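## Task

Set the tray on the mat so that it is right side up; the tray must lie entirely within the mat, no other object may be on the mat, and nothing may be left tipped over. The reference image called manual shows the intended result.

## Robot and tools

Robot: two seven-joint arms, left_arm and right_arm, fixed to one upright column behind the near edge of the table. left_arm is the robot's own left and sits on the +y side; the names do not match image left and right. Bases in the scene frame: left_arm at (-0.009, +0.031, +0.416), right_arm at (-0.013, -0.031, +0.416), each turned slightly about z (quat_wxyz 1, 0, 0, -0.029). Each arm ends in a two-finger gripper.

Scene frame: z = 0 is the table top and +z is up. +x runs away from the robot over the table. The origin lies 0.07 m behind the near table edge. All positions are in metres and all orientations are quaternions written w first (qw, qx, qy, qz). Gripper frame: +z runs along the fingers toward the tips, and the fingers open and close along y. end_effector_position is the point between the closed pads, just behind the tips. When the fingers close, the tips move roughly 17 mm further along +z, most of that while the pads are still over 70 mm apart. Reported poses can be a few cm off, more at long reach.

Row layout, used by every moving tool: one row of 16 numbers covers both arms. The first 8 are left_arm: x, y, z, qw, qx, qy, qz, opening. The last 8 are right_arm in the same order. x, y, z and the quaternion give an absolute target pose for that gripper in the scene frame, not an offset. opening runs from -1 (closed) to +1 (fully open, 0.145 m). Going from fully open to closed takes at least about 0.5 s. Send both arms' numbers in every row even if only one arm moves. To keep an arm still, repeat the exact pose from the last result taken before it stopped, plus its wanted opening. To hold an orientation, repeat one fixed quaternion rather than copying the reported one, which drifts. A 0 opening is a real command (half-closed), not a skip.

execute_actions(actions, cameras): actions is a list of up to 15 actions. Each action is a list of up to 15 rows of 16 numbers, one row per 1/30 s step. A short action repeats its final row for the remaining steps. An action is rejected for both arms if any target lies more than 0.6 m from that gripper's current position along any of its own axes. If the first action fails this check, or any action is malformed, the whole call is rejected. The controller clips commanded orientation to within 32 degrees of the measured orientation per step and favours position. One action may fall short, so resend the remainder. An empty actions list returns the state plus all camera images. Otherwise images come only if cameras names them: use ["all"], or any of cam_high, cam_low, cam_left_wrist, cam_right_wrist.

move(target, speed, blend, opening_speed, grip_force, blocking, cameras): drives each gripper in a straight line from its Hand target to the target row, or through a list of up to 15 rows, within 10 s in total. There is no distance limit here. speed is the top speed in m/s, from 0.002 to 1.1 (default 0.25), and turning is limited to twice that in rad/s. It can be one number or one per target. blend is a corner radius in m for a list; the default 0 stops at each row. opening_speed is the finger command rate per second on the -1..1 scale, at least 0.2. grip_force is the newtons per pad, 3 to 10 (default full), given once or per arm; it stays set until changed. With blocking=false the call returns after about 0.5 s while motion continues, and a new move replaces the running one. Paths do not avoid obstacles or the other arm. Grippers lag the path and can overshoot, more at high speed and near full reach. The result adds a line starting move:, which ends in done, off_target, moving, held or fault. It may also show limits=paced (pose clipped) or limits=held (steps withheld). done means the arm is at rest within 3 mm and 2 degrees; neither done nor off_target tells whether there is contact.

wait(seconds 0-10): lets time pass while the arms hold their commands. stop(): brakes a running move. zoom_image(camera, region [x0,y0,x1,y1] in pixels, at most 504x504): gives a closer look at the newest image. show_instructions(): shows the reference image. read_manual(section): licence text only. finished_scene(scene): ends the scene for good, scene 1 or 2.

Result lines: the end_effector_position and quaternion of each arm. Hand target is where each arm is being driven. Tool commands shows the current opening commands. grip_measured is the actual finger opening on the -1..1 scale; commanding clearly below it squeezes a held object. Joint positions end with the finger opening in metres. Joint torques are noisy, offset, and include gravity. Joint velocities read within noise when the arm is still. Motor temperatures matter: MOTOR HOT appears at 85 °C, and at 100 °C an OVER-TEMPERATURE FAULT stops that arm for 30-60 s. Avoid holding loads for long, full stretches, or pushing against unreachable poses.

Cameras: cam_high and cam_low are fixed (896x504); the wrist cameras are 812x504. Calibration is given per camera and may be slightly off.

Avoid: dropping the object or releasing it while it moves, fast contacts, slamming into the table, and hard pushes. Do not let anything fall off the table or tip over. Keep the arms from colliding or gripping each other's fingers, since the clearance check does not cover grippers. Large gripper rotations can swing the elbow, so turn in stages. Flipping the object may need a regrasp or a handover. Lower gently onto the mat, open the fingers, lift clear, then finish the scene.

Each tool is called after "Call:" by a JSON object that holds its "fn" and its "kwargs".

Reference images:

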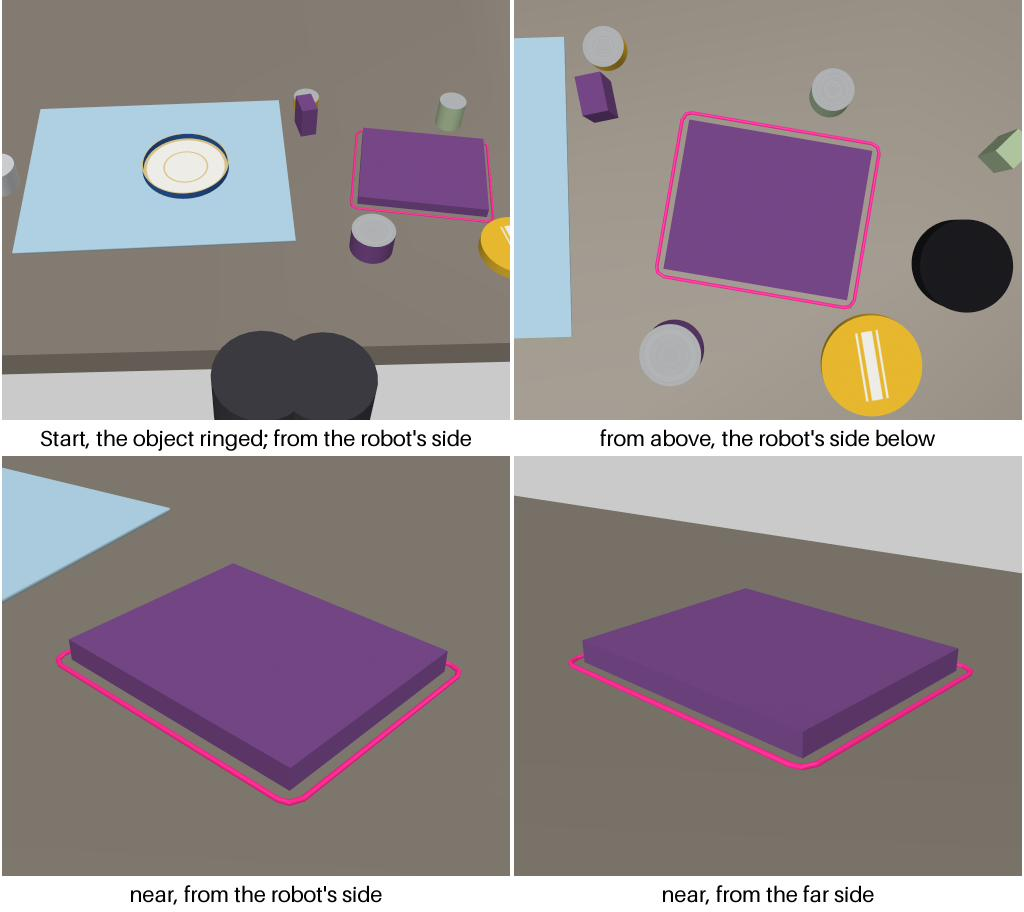

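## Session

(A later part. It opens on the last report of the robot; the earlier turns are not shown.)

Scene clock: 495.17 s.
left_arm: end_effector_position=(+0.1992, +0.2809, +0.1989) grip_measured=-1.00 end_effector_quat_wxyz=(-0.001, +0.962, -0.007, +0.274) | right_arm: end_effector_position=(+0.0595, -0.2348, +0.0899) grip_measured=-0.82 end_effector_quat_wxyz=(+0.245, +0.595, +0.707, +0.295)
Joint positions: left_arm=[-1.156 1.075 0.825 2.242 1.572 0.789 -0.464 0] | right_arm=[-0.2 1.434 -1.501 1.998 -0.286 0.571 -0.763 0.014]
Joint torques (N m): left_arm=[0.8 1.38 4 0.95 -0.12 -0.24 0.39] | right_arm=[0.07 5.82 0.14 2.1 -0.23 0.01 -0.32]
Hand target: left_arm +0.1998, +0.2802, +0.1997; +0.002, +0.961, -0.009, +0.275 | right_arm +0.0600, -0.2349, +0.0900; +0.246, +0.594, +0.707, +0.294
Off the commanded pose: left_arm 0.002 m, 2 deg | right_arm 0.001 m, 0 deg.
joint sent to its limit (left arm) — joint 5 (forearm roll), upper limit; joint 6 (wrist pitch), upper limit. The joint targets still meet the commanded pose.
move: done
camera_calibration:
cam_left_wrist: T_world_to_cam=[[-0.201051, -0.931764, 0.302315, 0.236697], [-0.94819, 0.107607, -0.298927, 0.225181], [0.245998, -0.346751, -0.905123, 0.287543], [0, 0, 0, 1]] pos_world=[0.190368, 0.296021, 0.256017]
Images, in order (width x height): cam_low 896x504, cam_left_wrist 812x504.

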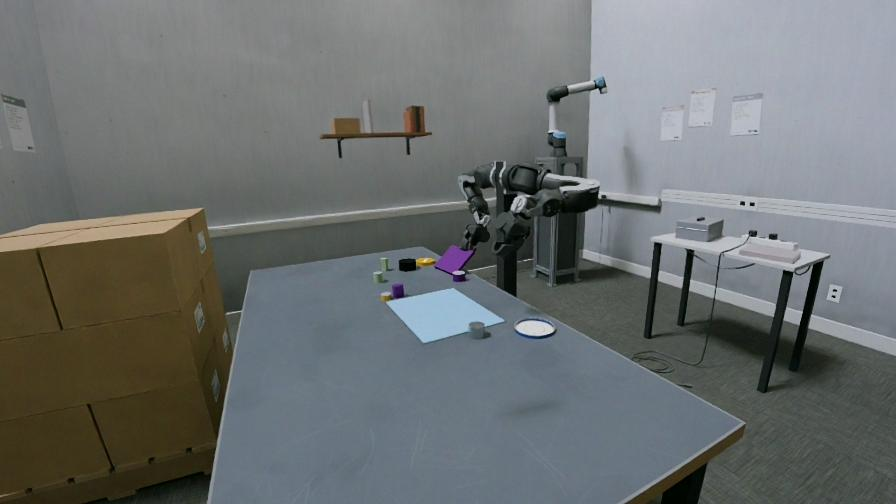

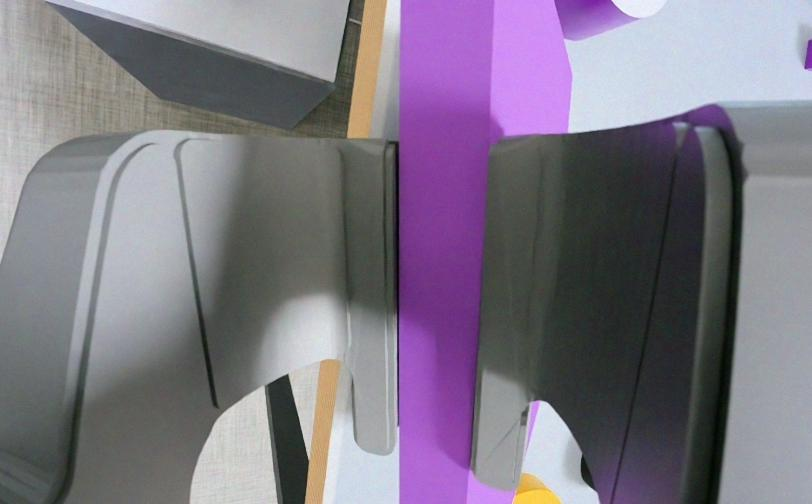

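Call:
{"fn": "move", "kwargs": {"target": [[0.2,0.28,0.2,0,0.966,0,0.259,-1,0.08,-0.30,0.16,0.246,0.594,0.7075,0.294,-1],[0.2,0.28,0.2,0,0.966,0,0.259,-1,0.14,-0.37,0.23,0.271,0.653,0.653,0.271,-1],[0.2,0.28,0.2,0,0.966,0,0.259,-1,0.21,-0.40,0.27,0,0.819,0.574,0,-1],[0.2,0.28,0.2,0,0.966,0,0.259,-1,0.29,-0.26,0.27,0,0.966,0.259,0,-1]], "blend": 0.03, "speed": 0.15}}

Call:
{"fn": "move", "kwargs": {"target": [[0.15,0.38,0.2,0,0.966,0,0.259,-1,0.24,-0.22,0.27,-0.30,0.86,0.40,0,-1],[0.15,0.38,0.2,0,0.966,0,0.259,-1,0.27,-0.12,0.26,-0.383,0.924,0,0,-1]], "blend": 0.03, "speed": 0.15}}

Call:
{"fn": "move", "kwargs": {"target": [[0.15,0.38,0.2,0,0.966,0,0.259,-1,0.29,-0.02,0.22,-0.537,0.843,0,0,-1],[0.15,0.38,0.2,0,0.966,0,0.259,-1,0.303,0.01,0.15,-0.537,0.843,0,0,-1]], "blend": 0.03, "speed": 0.12, "cameras": ["all"]}}

Call:
{"fn": "zoom_image", "kwargs": {"camera": "cam_low", "region": [380, 180, 540, 330]}}

Scene clock: 521.03 s.
left_arm: end_effector_position=(+0.1992, +0.2809, +0.1989) grip_measured=-1.00 end_effector_quat_wxyz=(-0.001, +0.962, -0.007, +0.274) | right_arm: end_effector_position=(+0.2917, -0.2605, +0.2718) grip_measured=-0.82 end_effector_quat_wxyz=(-0.143, +0.871, +0.464, +0.071)
Joint positions: left_arm=[-1.156 1.075 0.825 2.242 1.572 0.789 -0.464 0] | right_arm=[1.593 1.035 -1.55 1.268 0.323 0.773 1.56 0.013]
Joint torques (N m): left_arm=[0.8 1.38 4 0.95 -0.12 -0.24 0.39] | right_arm=[6.47 -0.15 2.63 -0.17 0.3 0.04 0.12]
Hand target: left_arm +0.1998, +0.2802, +0.1997; +0.002, +0.961, -0.009, +0.275 | right_arm +0.2902, -0.2604, +0.2699; -0.146, +0.872, +0.462, +0.067
Off the commanded pose: left_arm 0.002 m, 2 deg | right_arm 0.002 m, 32 deg.
joint sent to its limit (left arm) — joint 5 (forearm roll), upper limit; joint 6 (wrist pitch), upper limit. The joint targets still meet the commanded pose.
joint sent to its limit (right arm) — joint 3 (upper arm roll), lower limit; joint 6 (wrist pitch), upper limit; joint 7 (wrist yaw), upper limit. The joint targets are off in orientation, not in position.
move: off_target (right_arm); limits=paced

Scene clock: 525.43 s.
left_arm: end_effector_position=(+0.1489, +0.3795, +0.1980) grip_measured=-1.00 end_effector_quat_wxyz=(-0.001, +0.967, +0.001, +0.255) | right_arm: end_effector_position=(+0.2718, -0.1204, +0.2608) grip_measured=-0.82 end_effector_quat_wxyz=(-0.494, +0.813, +0.259, +0.169)
Joint positions: left_arm=[-1.401 0.859 1.143 1.927 1.055 0.781 0.34 0] | right_arm=[1.292 1.037 -1.55 1.487 1.567 0.775 0.866 0.013]
Joint torques (N m): left_arm=[-0.36 -0.2 4.92 0.25 -0.04 -0.35 0.39] | right_arm=[5.92 1.46 2.78 0.43 0.56 -0.17 0.47]
Hand target: left_arm +0.1499, +0.3800, +0.1999; +0.000, +0.966, +0.000, +0.259 | right_arm +0.2700, -0.1202, +0.2598; -0.499, +0.812, +0.256, +0.164
Off the commanded pose: left_arm 0.002 m, 0 deg | right_arm 0.002 m, 40 deg; orientation clipped.
joint sent to its limit (left arm) — joint 1 (shoulder pitch), lower limit. The joint targets still meet the commanded pose.
joint sent to its limit (right arm) — joint 3 (upper arm roll), lower limit; joint 5 (forearm roll), upper limit; joint 6 (wrist pitch), upper limit. The joint targets are off in orientation, not in position.
move: off_target (right_arm); limits=paced

Scene clock: 529.07 s.
left_arm: end_effector_position=(+0.1489, +0.3795, +0.1980) grip_measured=-1.00 end_effector_quat_wxyz=(-0.001, +0.967, +0.001, +0.255) | right_arm: end_effector_position=(+0.3034, +0.0098, +0.1495) grip_measured=-0.82 end_effector_quat_wxyz=(-0.588, +0.795, +0.077, +0.127)
Joint positions: left_arm=[-1.401 0.859 1.143 1.927 1.055 0.781 0.34 0] | right_arm=[0.697 0.392 -1.053 1.045 1.567 0.775 0.542 0.013]
Joint torques (N m): left_arm=[-0.36 -0.2 4.9 0.25 -0.04 -0.35 0.39] | right_arm=[6.53 0.07 2.99 2.67 0.53 -0.14 0.33]
Hand target: left_arm +0.1499, +0.3800, +0.1999; +0.000, +0.966, +0.000, +0.259 | right_arm +0.3030, +0.0100, +0.1498; -0.590, +0.794, +0.075, +0.126
Off the commanded pose: left_arm 0.002 m, 0 deg | right_arm 0.001 m, 19 deg.
joint sent to its limit (left arm) — joint 1 (shoulder pitch), lower limit. The joint targets still meet the commanded pose.
joint sent to its limit (right arm) — joint 5 (forearm roll), upper limit; joint 6 (wrist pitch), upper limit. The joint targets are off in orientation, not in position.
move: off_target (right_arm)
camera_calibration:
cam_left_wrist: T_world_to_cam=[[-0.174333, -0.933289, 0.313975, 0.313076], [-0.960688, 0.0912389, -0.26221, 0.167381], [0.216071, -0.347344, -0.912505, 0.339443], [0, 0, 0, 1]] pos_world=[0.142036, 0.394822, 0.255335]
cam_right_wrist: T_world_to_cam=[[0.306692, 0.0551317, -0.950211, 0.0525582], [-0.926748, -0.210281, -0.311319, 0.340405], [-0.216975, 0.976085, -0.0133984, 0.112661], [0, 0, 0, 1]] pos_world=[0.323795, -0.0412835, 0.157426]

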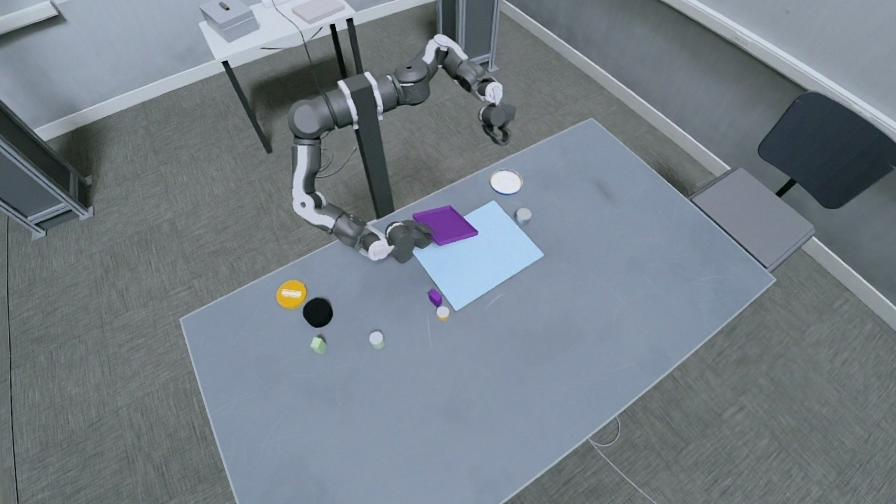

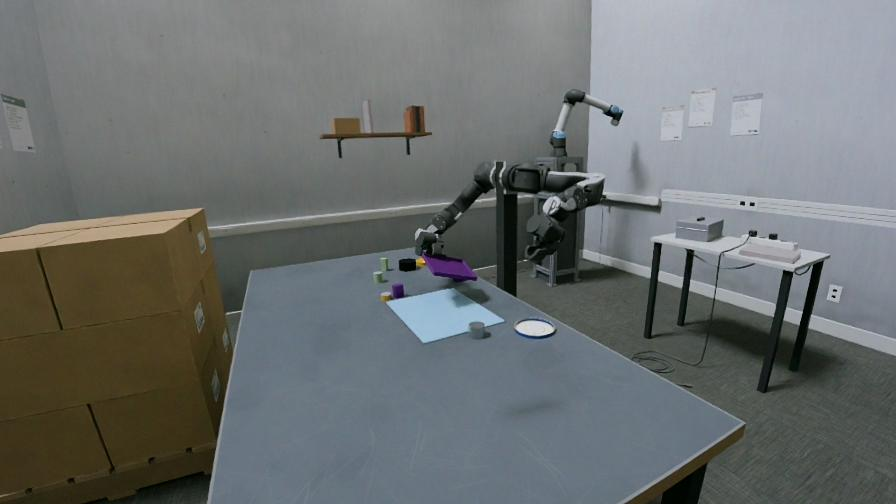

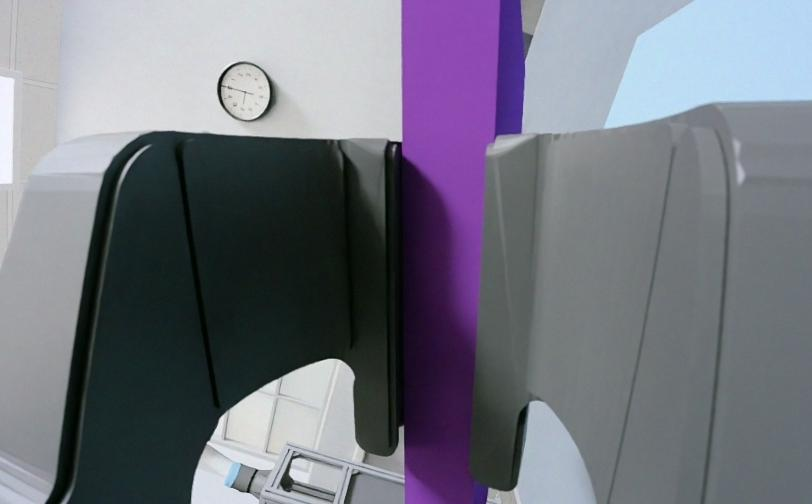

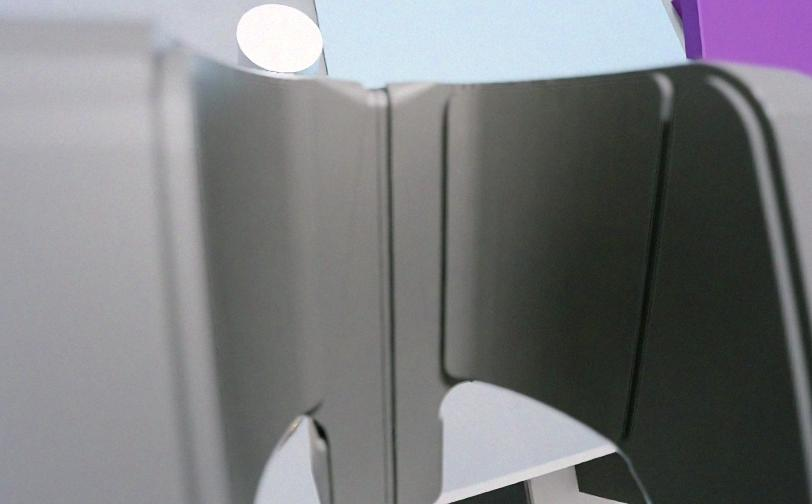

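Scaled by 3.150 from the camera's 896x504 image, which has a finer 1280x720 frame.

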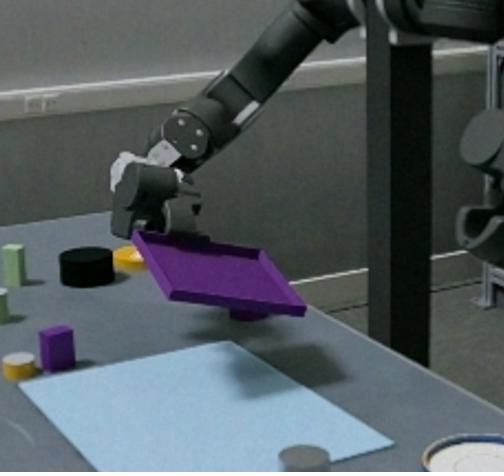

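Call:
{"fn": "move", "kwargs": {"target": [[0.15,0.38,0.2,0,0.966,0,0.259,-1,0.303,0.0,0.071,-0.6,0.8,0,0,-1]], "speed": 0.06, "cameras": ["cam_high","cam_low"]}}

Call:
{"fn": "zoom_image", "kwargs": {"camera": "cam_low", "region": [380, 180, 540, 330]}}

Call:
{"fn": "zoom_image", "kwargs": {"camera": "cam_high", "region": [360, 180, 560, 330]}}

Scene clock: 539.73 s.
left_arm: end_effector_position=(+0.1489, +0.3795, +0.1980) grip_measured=-1.00 end_effector_quat_wxyz=(-0.001, +0.967, +0.001, +0.255) | right_arm: end_effector_position=(+0.3030, -0.0004, +0.0699) grip_measured=-0.82 end_effector_quat_wxyz=(-0.594, +0.804, +0.002, +0.025)
Joint positions: left_arm=[-1.401 0.859 1.143 1.927 1.055 0.781 0.34 0] | right_arm=[0.817 -0.017 -1.552 0.035 1.56 0.775 1.231 0.013]
Joint torques (N m): left_arm=[-0.36 -0.2 4.9 0.25 -0.03 -0.35 0.39] | right_arm=[7.64 -0.78 0.01 0.5 0.43 -0.05 0.59]
Hand target: left_arm +0.1499, +0.3800, +0.1999; +0.000, +0.966, +0.000, +0.259 | right_arm +0.3027, +0.0000, +0.0711; -0.597, +0.802, +0.002, +0.024
Off the commanded pose: left_arm 0.002 m, 0 deg | right_arm 0.001 m, 3 deg.
elbow stopped short (right arm): the move would have taken joint 4 (elbow) straighter than the controller allows.
joint sent to its limit (left arm) — joint 1 (shoulder pitch), lower limit. The joint targets still meet the commanded pose.
joint sent to its limit (right arm) — joint 3 (upper arm roll), lower limit; joint 6 (wrist pitch), upper limit. The joint targets are off in orientation, not in position.
move: off_target (right_arm)
Images, in order (width x height): cam_high 896x504, cam_low 896x504.

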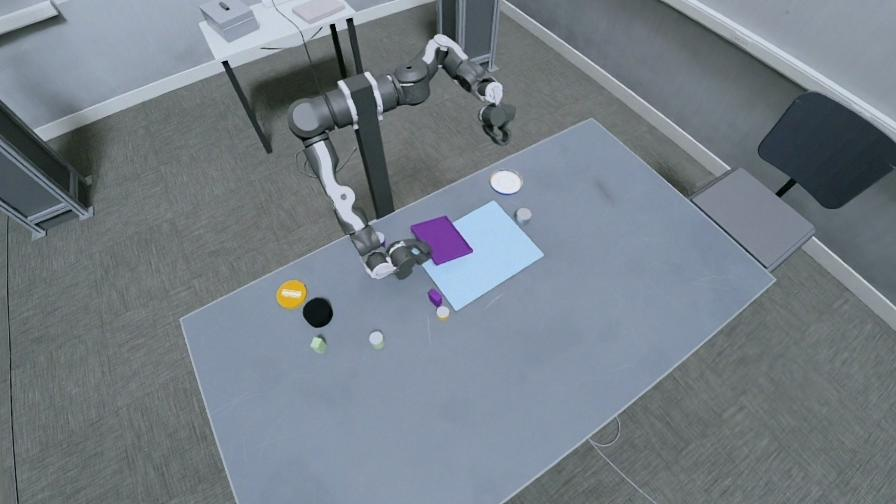

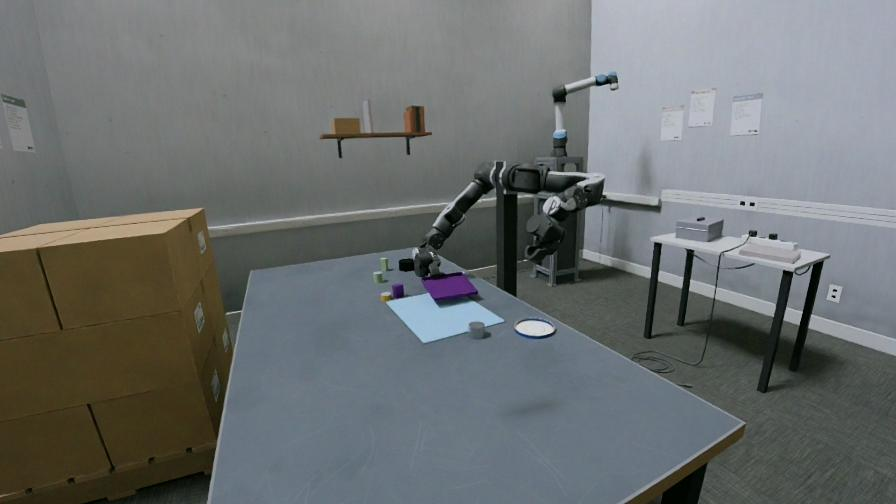

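Scaled by 3.150 from the camera's 896x504 image, which has a finer 1280x720 frame.

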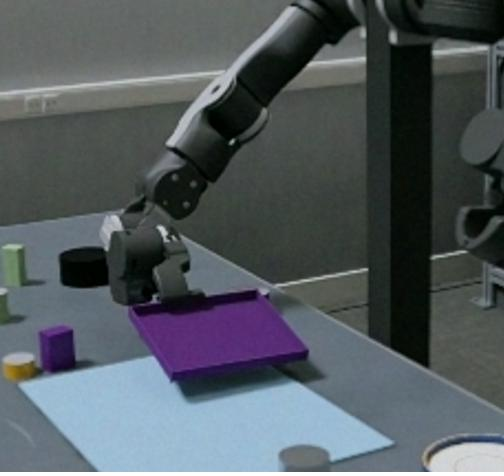

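Scaled by 2.520 from the camera's 896x504 image, which has a finer 1280x720 frame.

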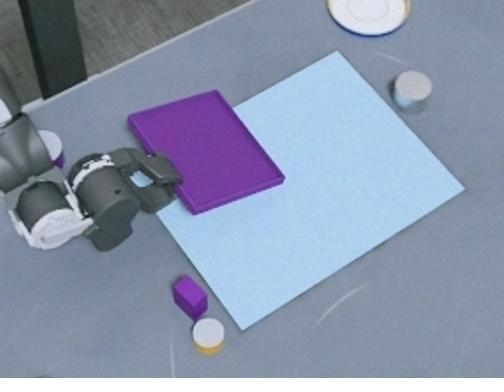

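Call:
{"fn": "move", "kwargs": {"target": [[0.15,0.38,0.2,0,0.966,0,0.259,-1,0.297,-0.004,0.054,-0.6,0.8,0,0,-1],[0.15,0.38,0.2,0,0.966,0,0.259,-1,0.297,-0.004,0.054,-0.6,0.8,0,0,0.1],[0.20,0.30,0.2,0,0.966,0,0.259,-1,0.293,-0.08,0.083,-0.6,0.8,0,0,0.1],[0.20,0.25,0.2,0,0.966,0,0.259,-1,0.26,-0.14,0.17,-0.49,0.815,0.26,0.17,0.1]], "speed": [0.05,0.05,0.05,0.15], "opening_speed": 0.4, "cameras": ["all"]}}

Call:
{"fn": "zoom_image", "kwargs": {"camera": "cam_high", "region": [360, 180, 560, 330]}}

Scene clock: 558.80 s.
left_arm: end_effector_position=(+0.2006, +0.2506, +0.2003) grip_measured=-1.00 end_effector_quat_wxyz=(+0.005, +0.955, -0.016, +0.295) | right_arm: end_effector_position=(+0.2580, -0.1404, +0.1684) grip_measured=+0.10 end_effector_quat_wxyz=(-0.492, +0.815, +0.257, +0.165)
Joint positions: left_arm=[-0.973 1.035 0.627 2.339 1.572 0.789 -0.613 0] | right_arm=[0.908 0.958 -1.378 1.272 1.277 0.574 1.027 0.083]
Joint torques (N m): left_arm=[1.57 1.15 1.98 1.89 -0.16 -0.23 -0.1] | right_arm=[6.84 2.86 4.03 1.32 0.4 -0.27 0.13]
Hand target: left_arm +0.1999, +0.2501, +0.1998; +0.004, +0.956, -0.015, +0.293 | right_arm +0.2600, -0.1400, +0.1700; -0.490, +0.815, +0.260, +0.170
Off the commanded pose: left_arm 0.001 m, 5 deg | right_arm 0.003 m, 1 deg.
elbow stopped short (right arm): the move would have taken joint 4 (elbow) straighter than the controller allows.
joint sent to its limit (left arm) — joint 5 (forearm roll), upper limit; joint 6 (wrist pitch), upper limit. The joint targets are off in orientation, not in position.
move: off_target (left_arm); target 2's new opening was sent with right_arm's hand 0.001 m and 4 deg from that target
camera_calibration:
cam_left_wrist: T_world_to_cam=[[-0.231673, -0.925642, 0.29919, 0.213628], [-0.932241, 0.123378, -0.340153, 0.231361], [0.277947, -0.357721, -0.891505, 0.271571], [0, 0, 0, 1]] pos_world=[0.189694, 0.266344, 0.25689]
cam_right_wrist: T_world_to_cam=[[0.561845, -0.0472199, -0.825894, -0.0084158], [-0.737777, -0.480194, -0.474446, 0.213432], [-0.374186, 0.87589, -0.304632, 0.325275], [0, 0, 0, 1]] pos_world=[0.283907, -0.182814, 0.1934]

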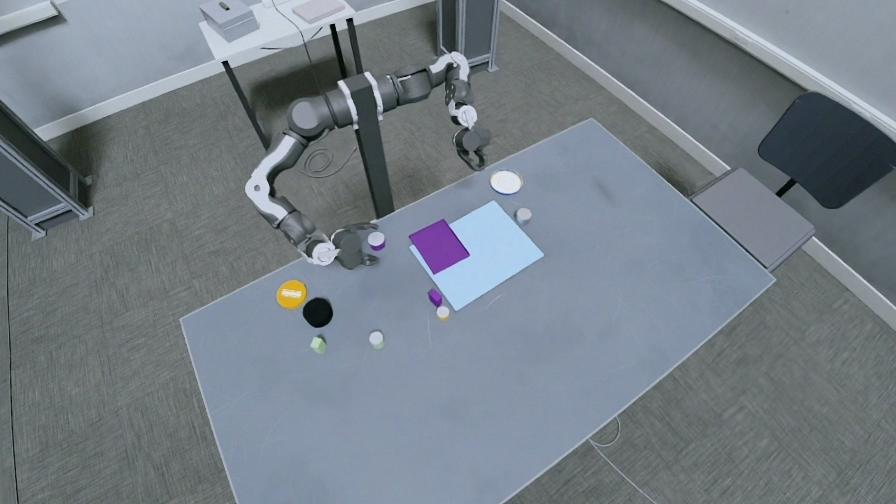

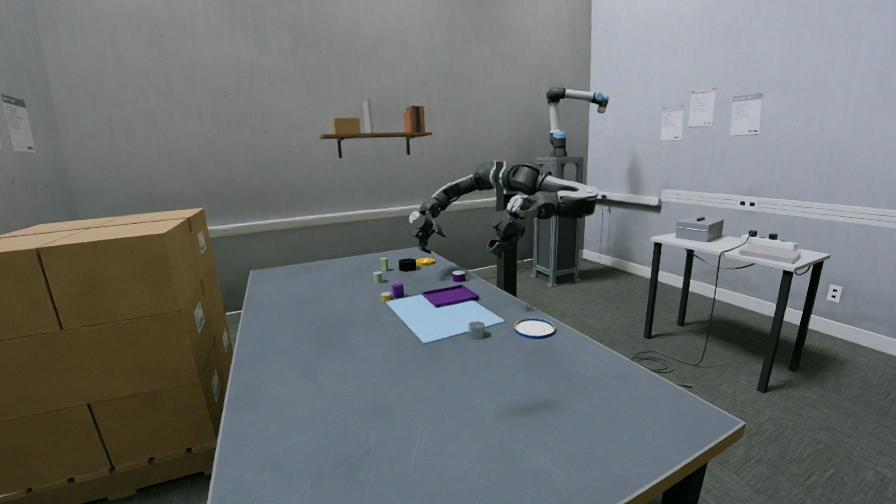

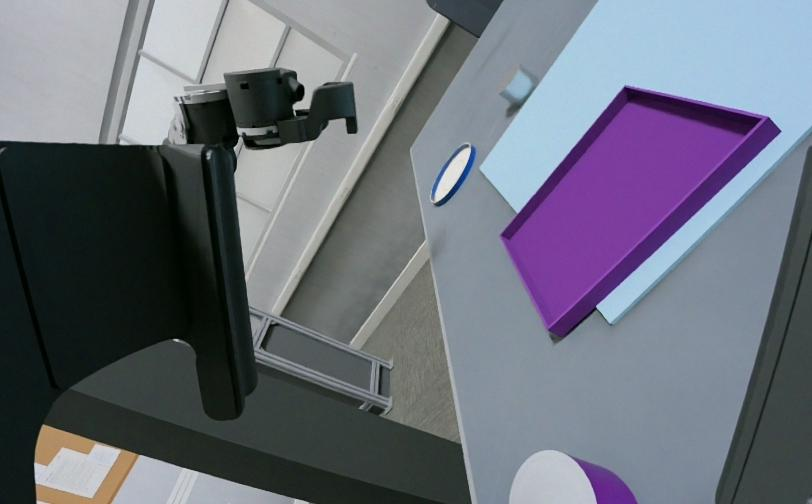

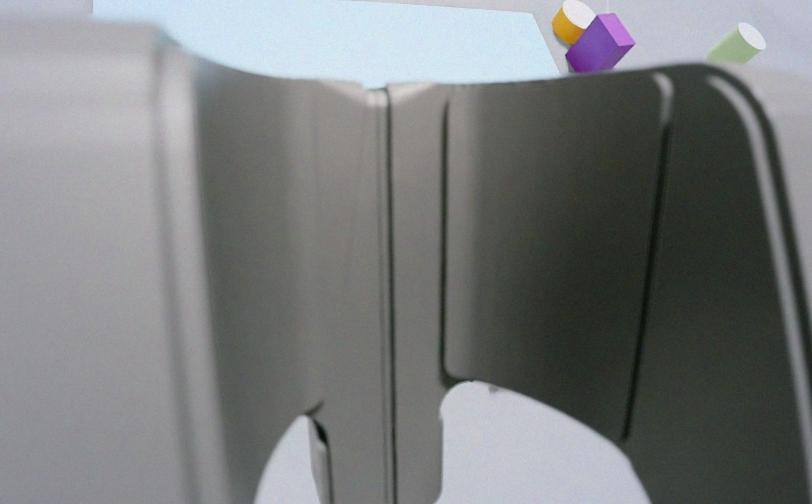

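Scaled by 2.520 from the camera's 896x504 image, which has a finer 1280x720 frame.

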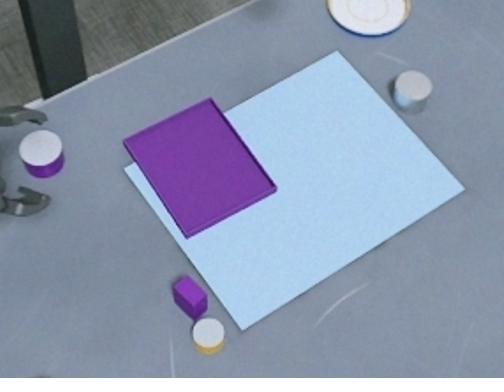

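Call:
{"fn": "move", "kwargs": {"target": [[0.265,0.08,0.12,0,0.966,0,0.259,-1,0.20,-0.25,0.20,-0.490,0.815,0.26,0.17,0.1],[0.268,0.08,0.011,0,0.966,0,0.259,-1,0.20,-0.25,0.20,-0.490,0.815,0.26,0.17,0.1],[0.335,0.145,0.011,0,0.966,0,0.259,-1,0.20,-0.25,0.20,-0.490,0.815,0.26,0.17,0.1],[0.29,0.145,0.12,0,0.966,0,0.259,-1,0.20,-0.25,0.20,-0.490,0.815,0.26,0.17,0.1],[0.18,0.22,0.2,0,0.966,0,0.259,-1,0.20,-0.25,0.20,-0.490,0.815,0.26,0.17,0.1]], "speed": [0.2,0.1,0.1,0.15,0.25], "cameras": ["all"]}}

Call:
{"fn": "zoom_image", "kwargs": {"camera": "cam_high", "region": [360, 180, 560, 330]}}

Scene clock: 573.47 s.
left_arm: end_effector_position=(+0.1800, +0.2213, +0.1982) grip_measured=-1.00 end_effector_quat_wxyz=(+0.038, +0.958, -0.024, +0.284) | right_arm: end_effector_position=(+0.2016, -0.2504, +0.2005) grip_measured=+0.10 end_effector_quat_wxyz=(-0.487, +0.816, +0.259, +0.172)
Joint positions: left_arm=[-0.994 0.972 0.574 2.445 1.572 0.789 -0.646 0] | right_arm=[0.904 1.318 -1.403 1.251 1.158 0.423 1.413 0.083]
Joint torques (N m): left_arm=[0.44 1.57 3.44 1.89 -0.14 -0.22 0.43] | right_arm=[3.94 4.92 2.8 0.35 0.4 -0.18 0.4]
Hand target: left_arm +0.1804, +0.2204, +0.1993; +0.040, +0.957, -0.026, +0.285 | right_arm +0.2000, -0.2500, +0.2000; -0.490, +0.815, +0.260, +0.170
Off the commanded pose: left_arm 0.002 m, 6 deg | right_arm 0.002 m, 0 deg.
joint sent to its limit (left arm) — joint 4 (elbow), upper limit, where the elbow is as bent as it goes; joint 5 (forearm roll), upper limit; joint 6 (wrist pitch), upper limit. The joint targets are off in orientation, not in position.
move: off_target (left_arm)
camera_calibration:
cam_left_wrist: T_world_to_cam=[[-0.256259, -0.898096, 0.357428, 0.169144], [-0.935332, 0.137089, -0.326131, 0.209768], [0.243897, -0.417887, -0.875148, 0.281231], [0, 0, 0, 1]] pos_world=[0.170956, 0.240673, 0.254074]
cam_right_wrist: T_world_to_cam=[[0.573305, -0.0543322, -0.817539, 0.0387919], [-0.733774, -0.477998, -0.482797, 0.13559], [-0.364551, 0.876679, -0.313906, 0.410343], [0, 0, 0, 1]] pos_world=[0.226844, -0.292819, 0.225986]

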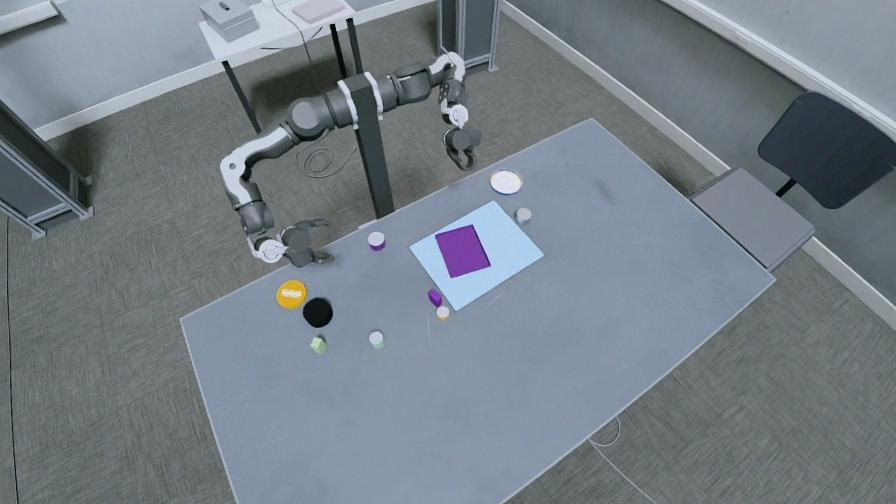

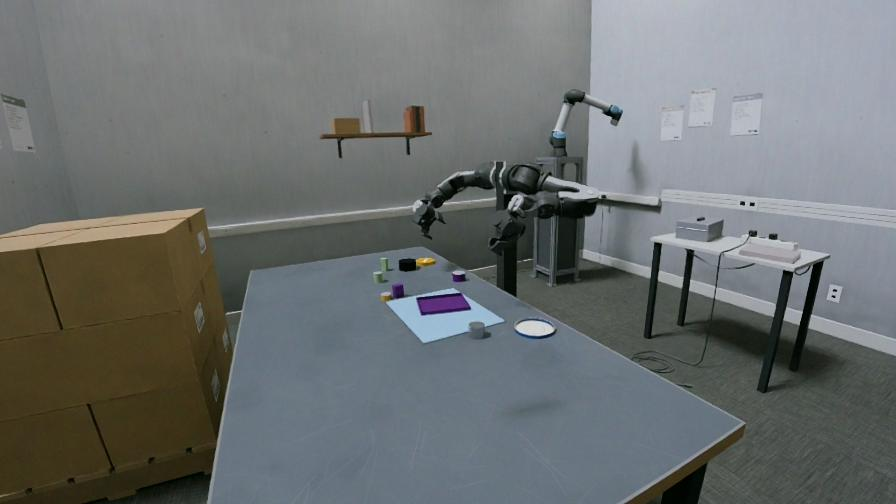

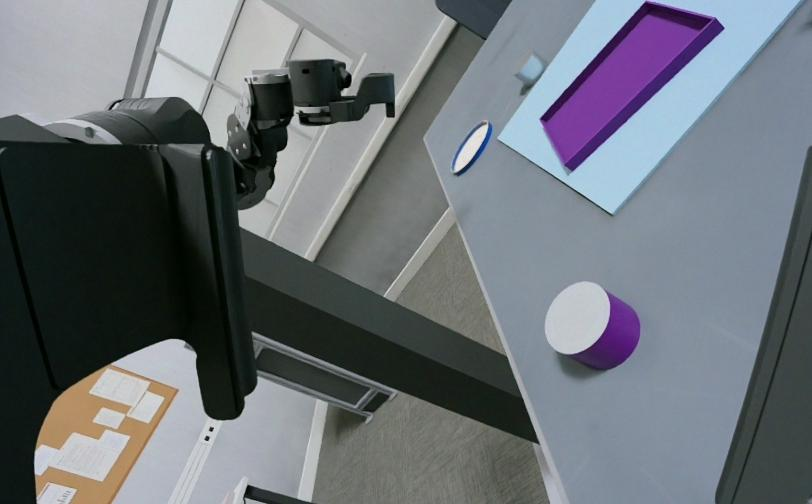

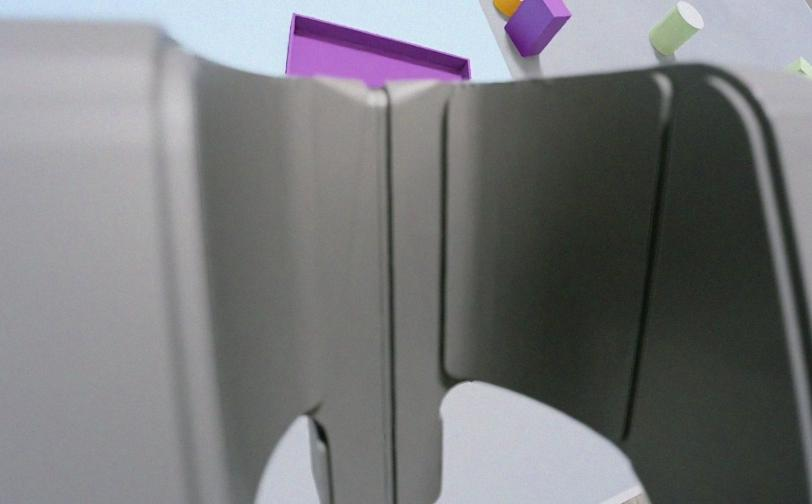

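Scaled by 2.520 from the camera's 896x504 image, which has a finer 1280x720 frame.

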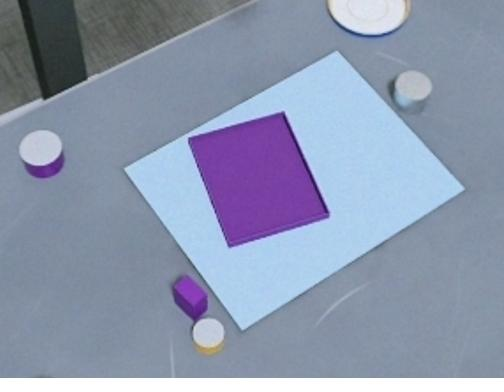

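Tray fully on the mat.

Call:
{"fn": "finished_scene", "kwargs": {"scene": 2}}

The scene is finished: the task was done.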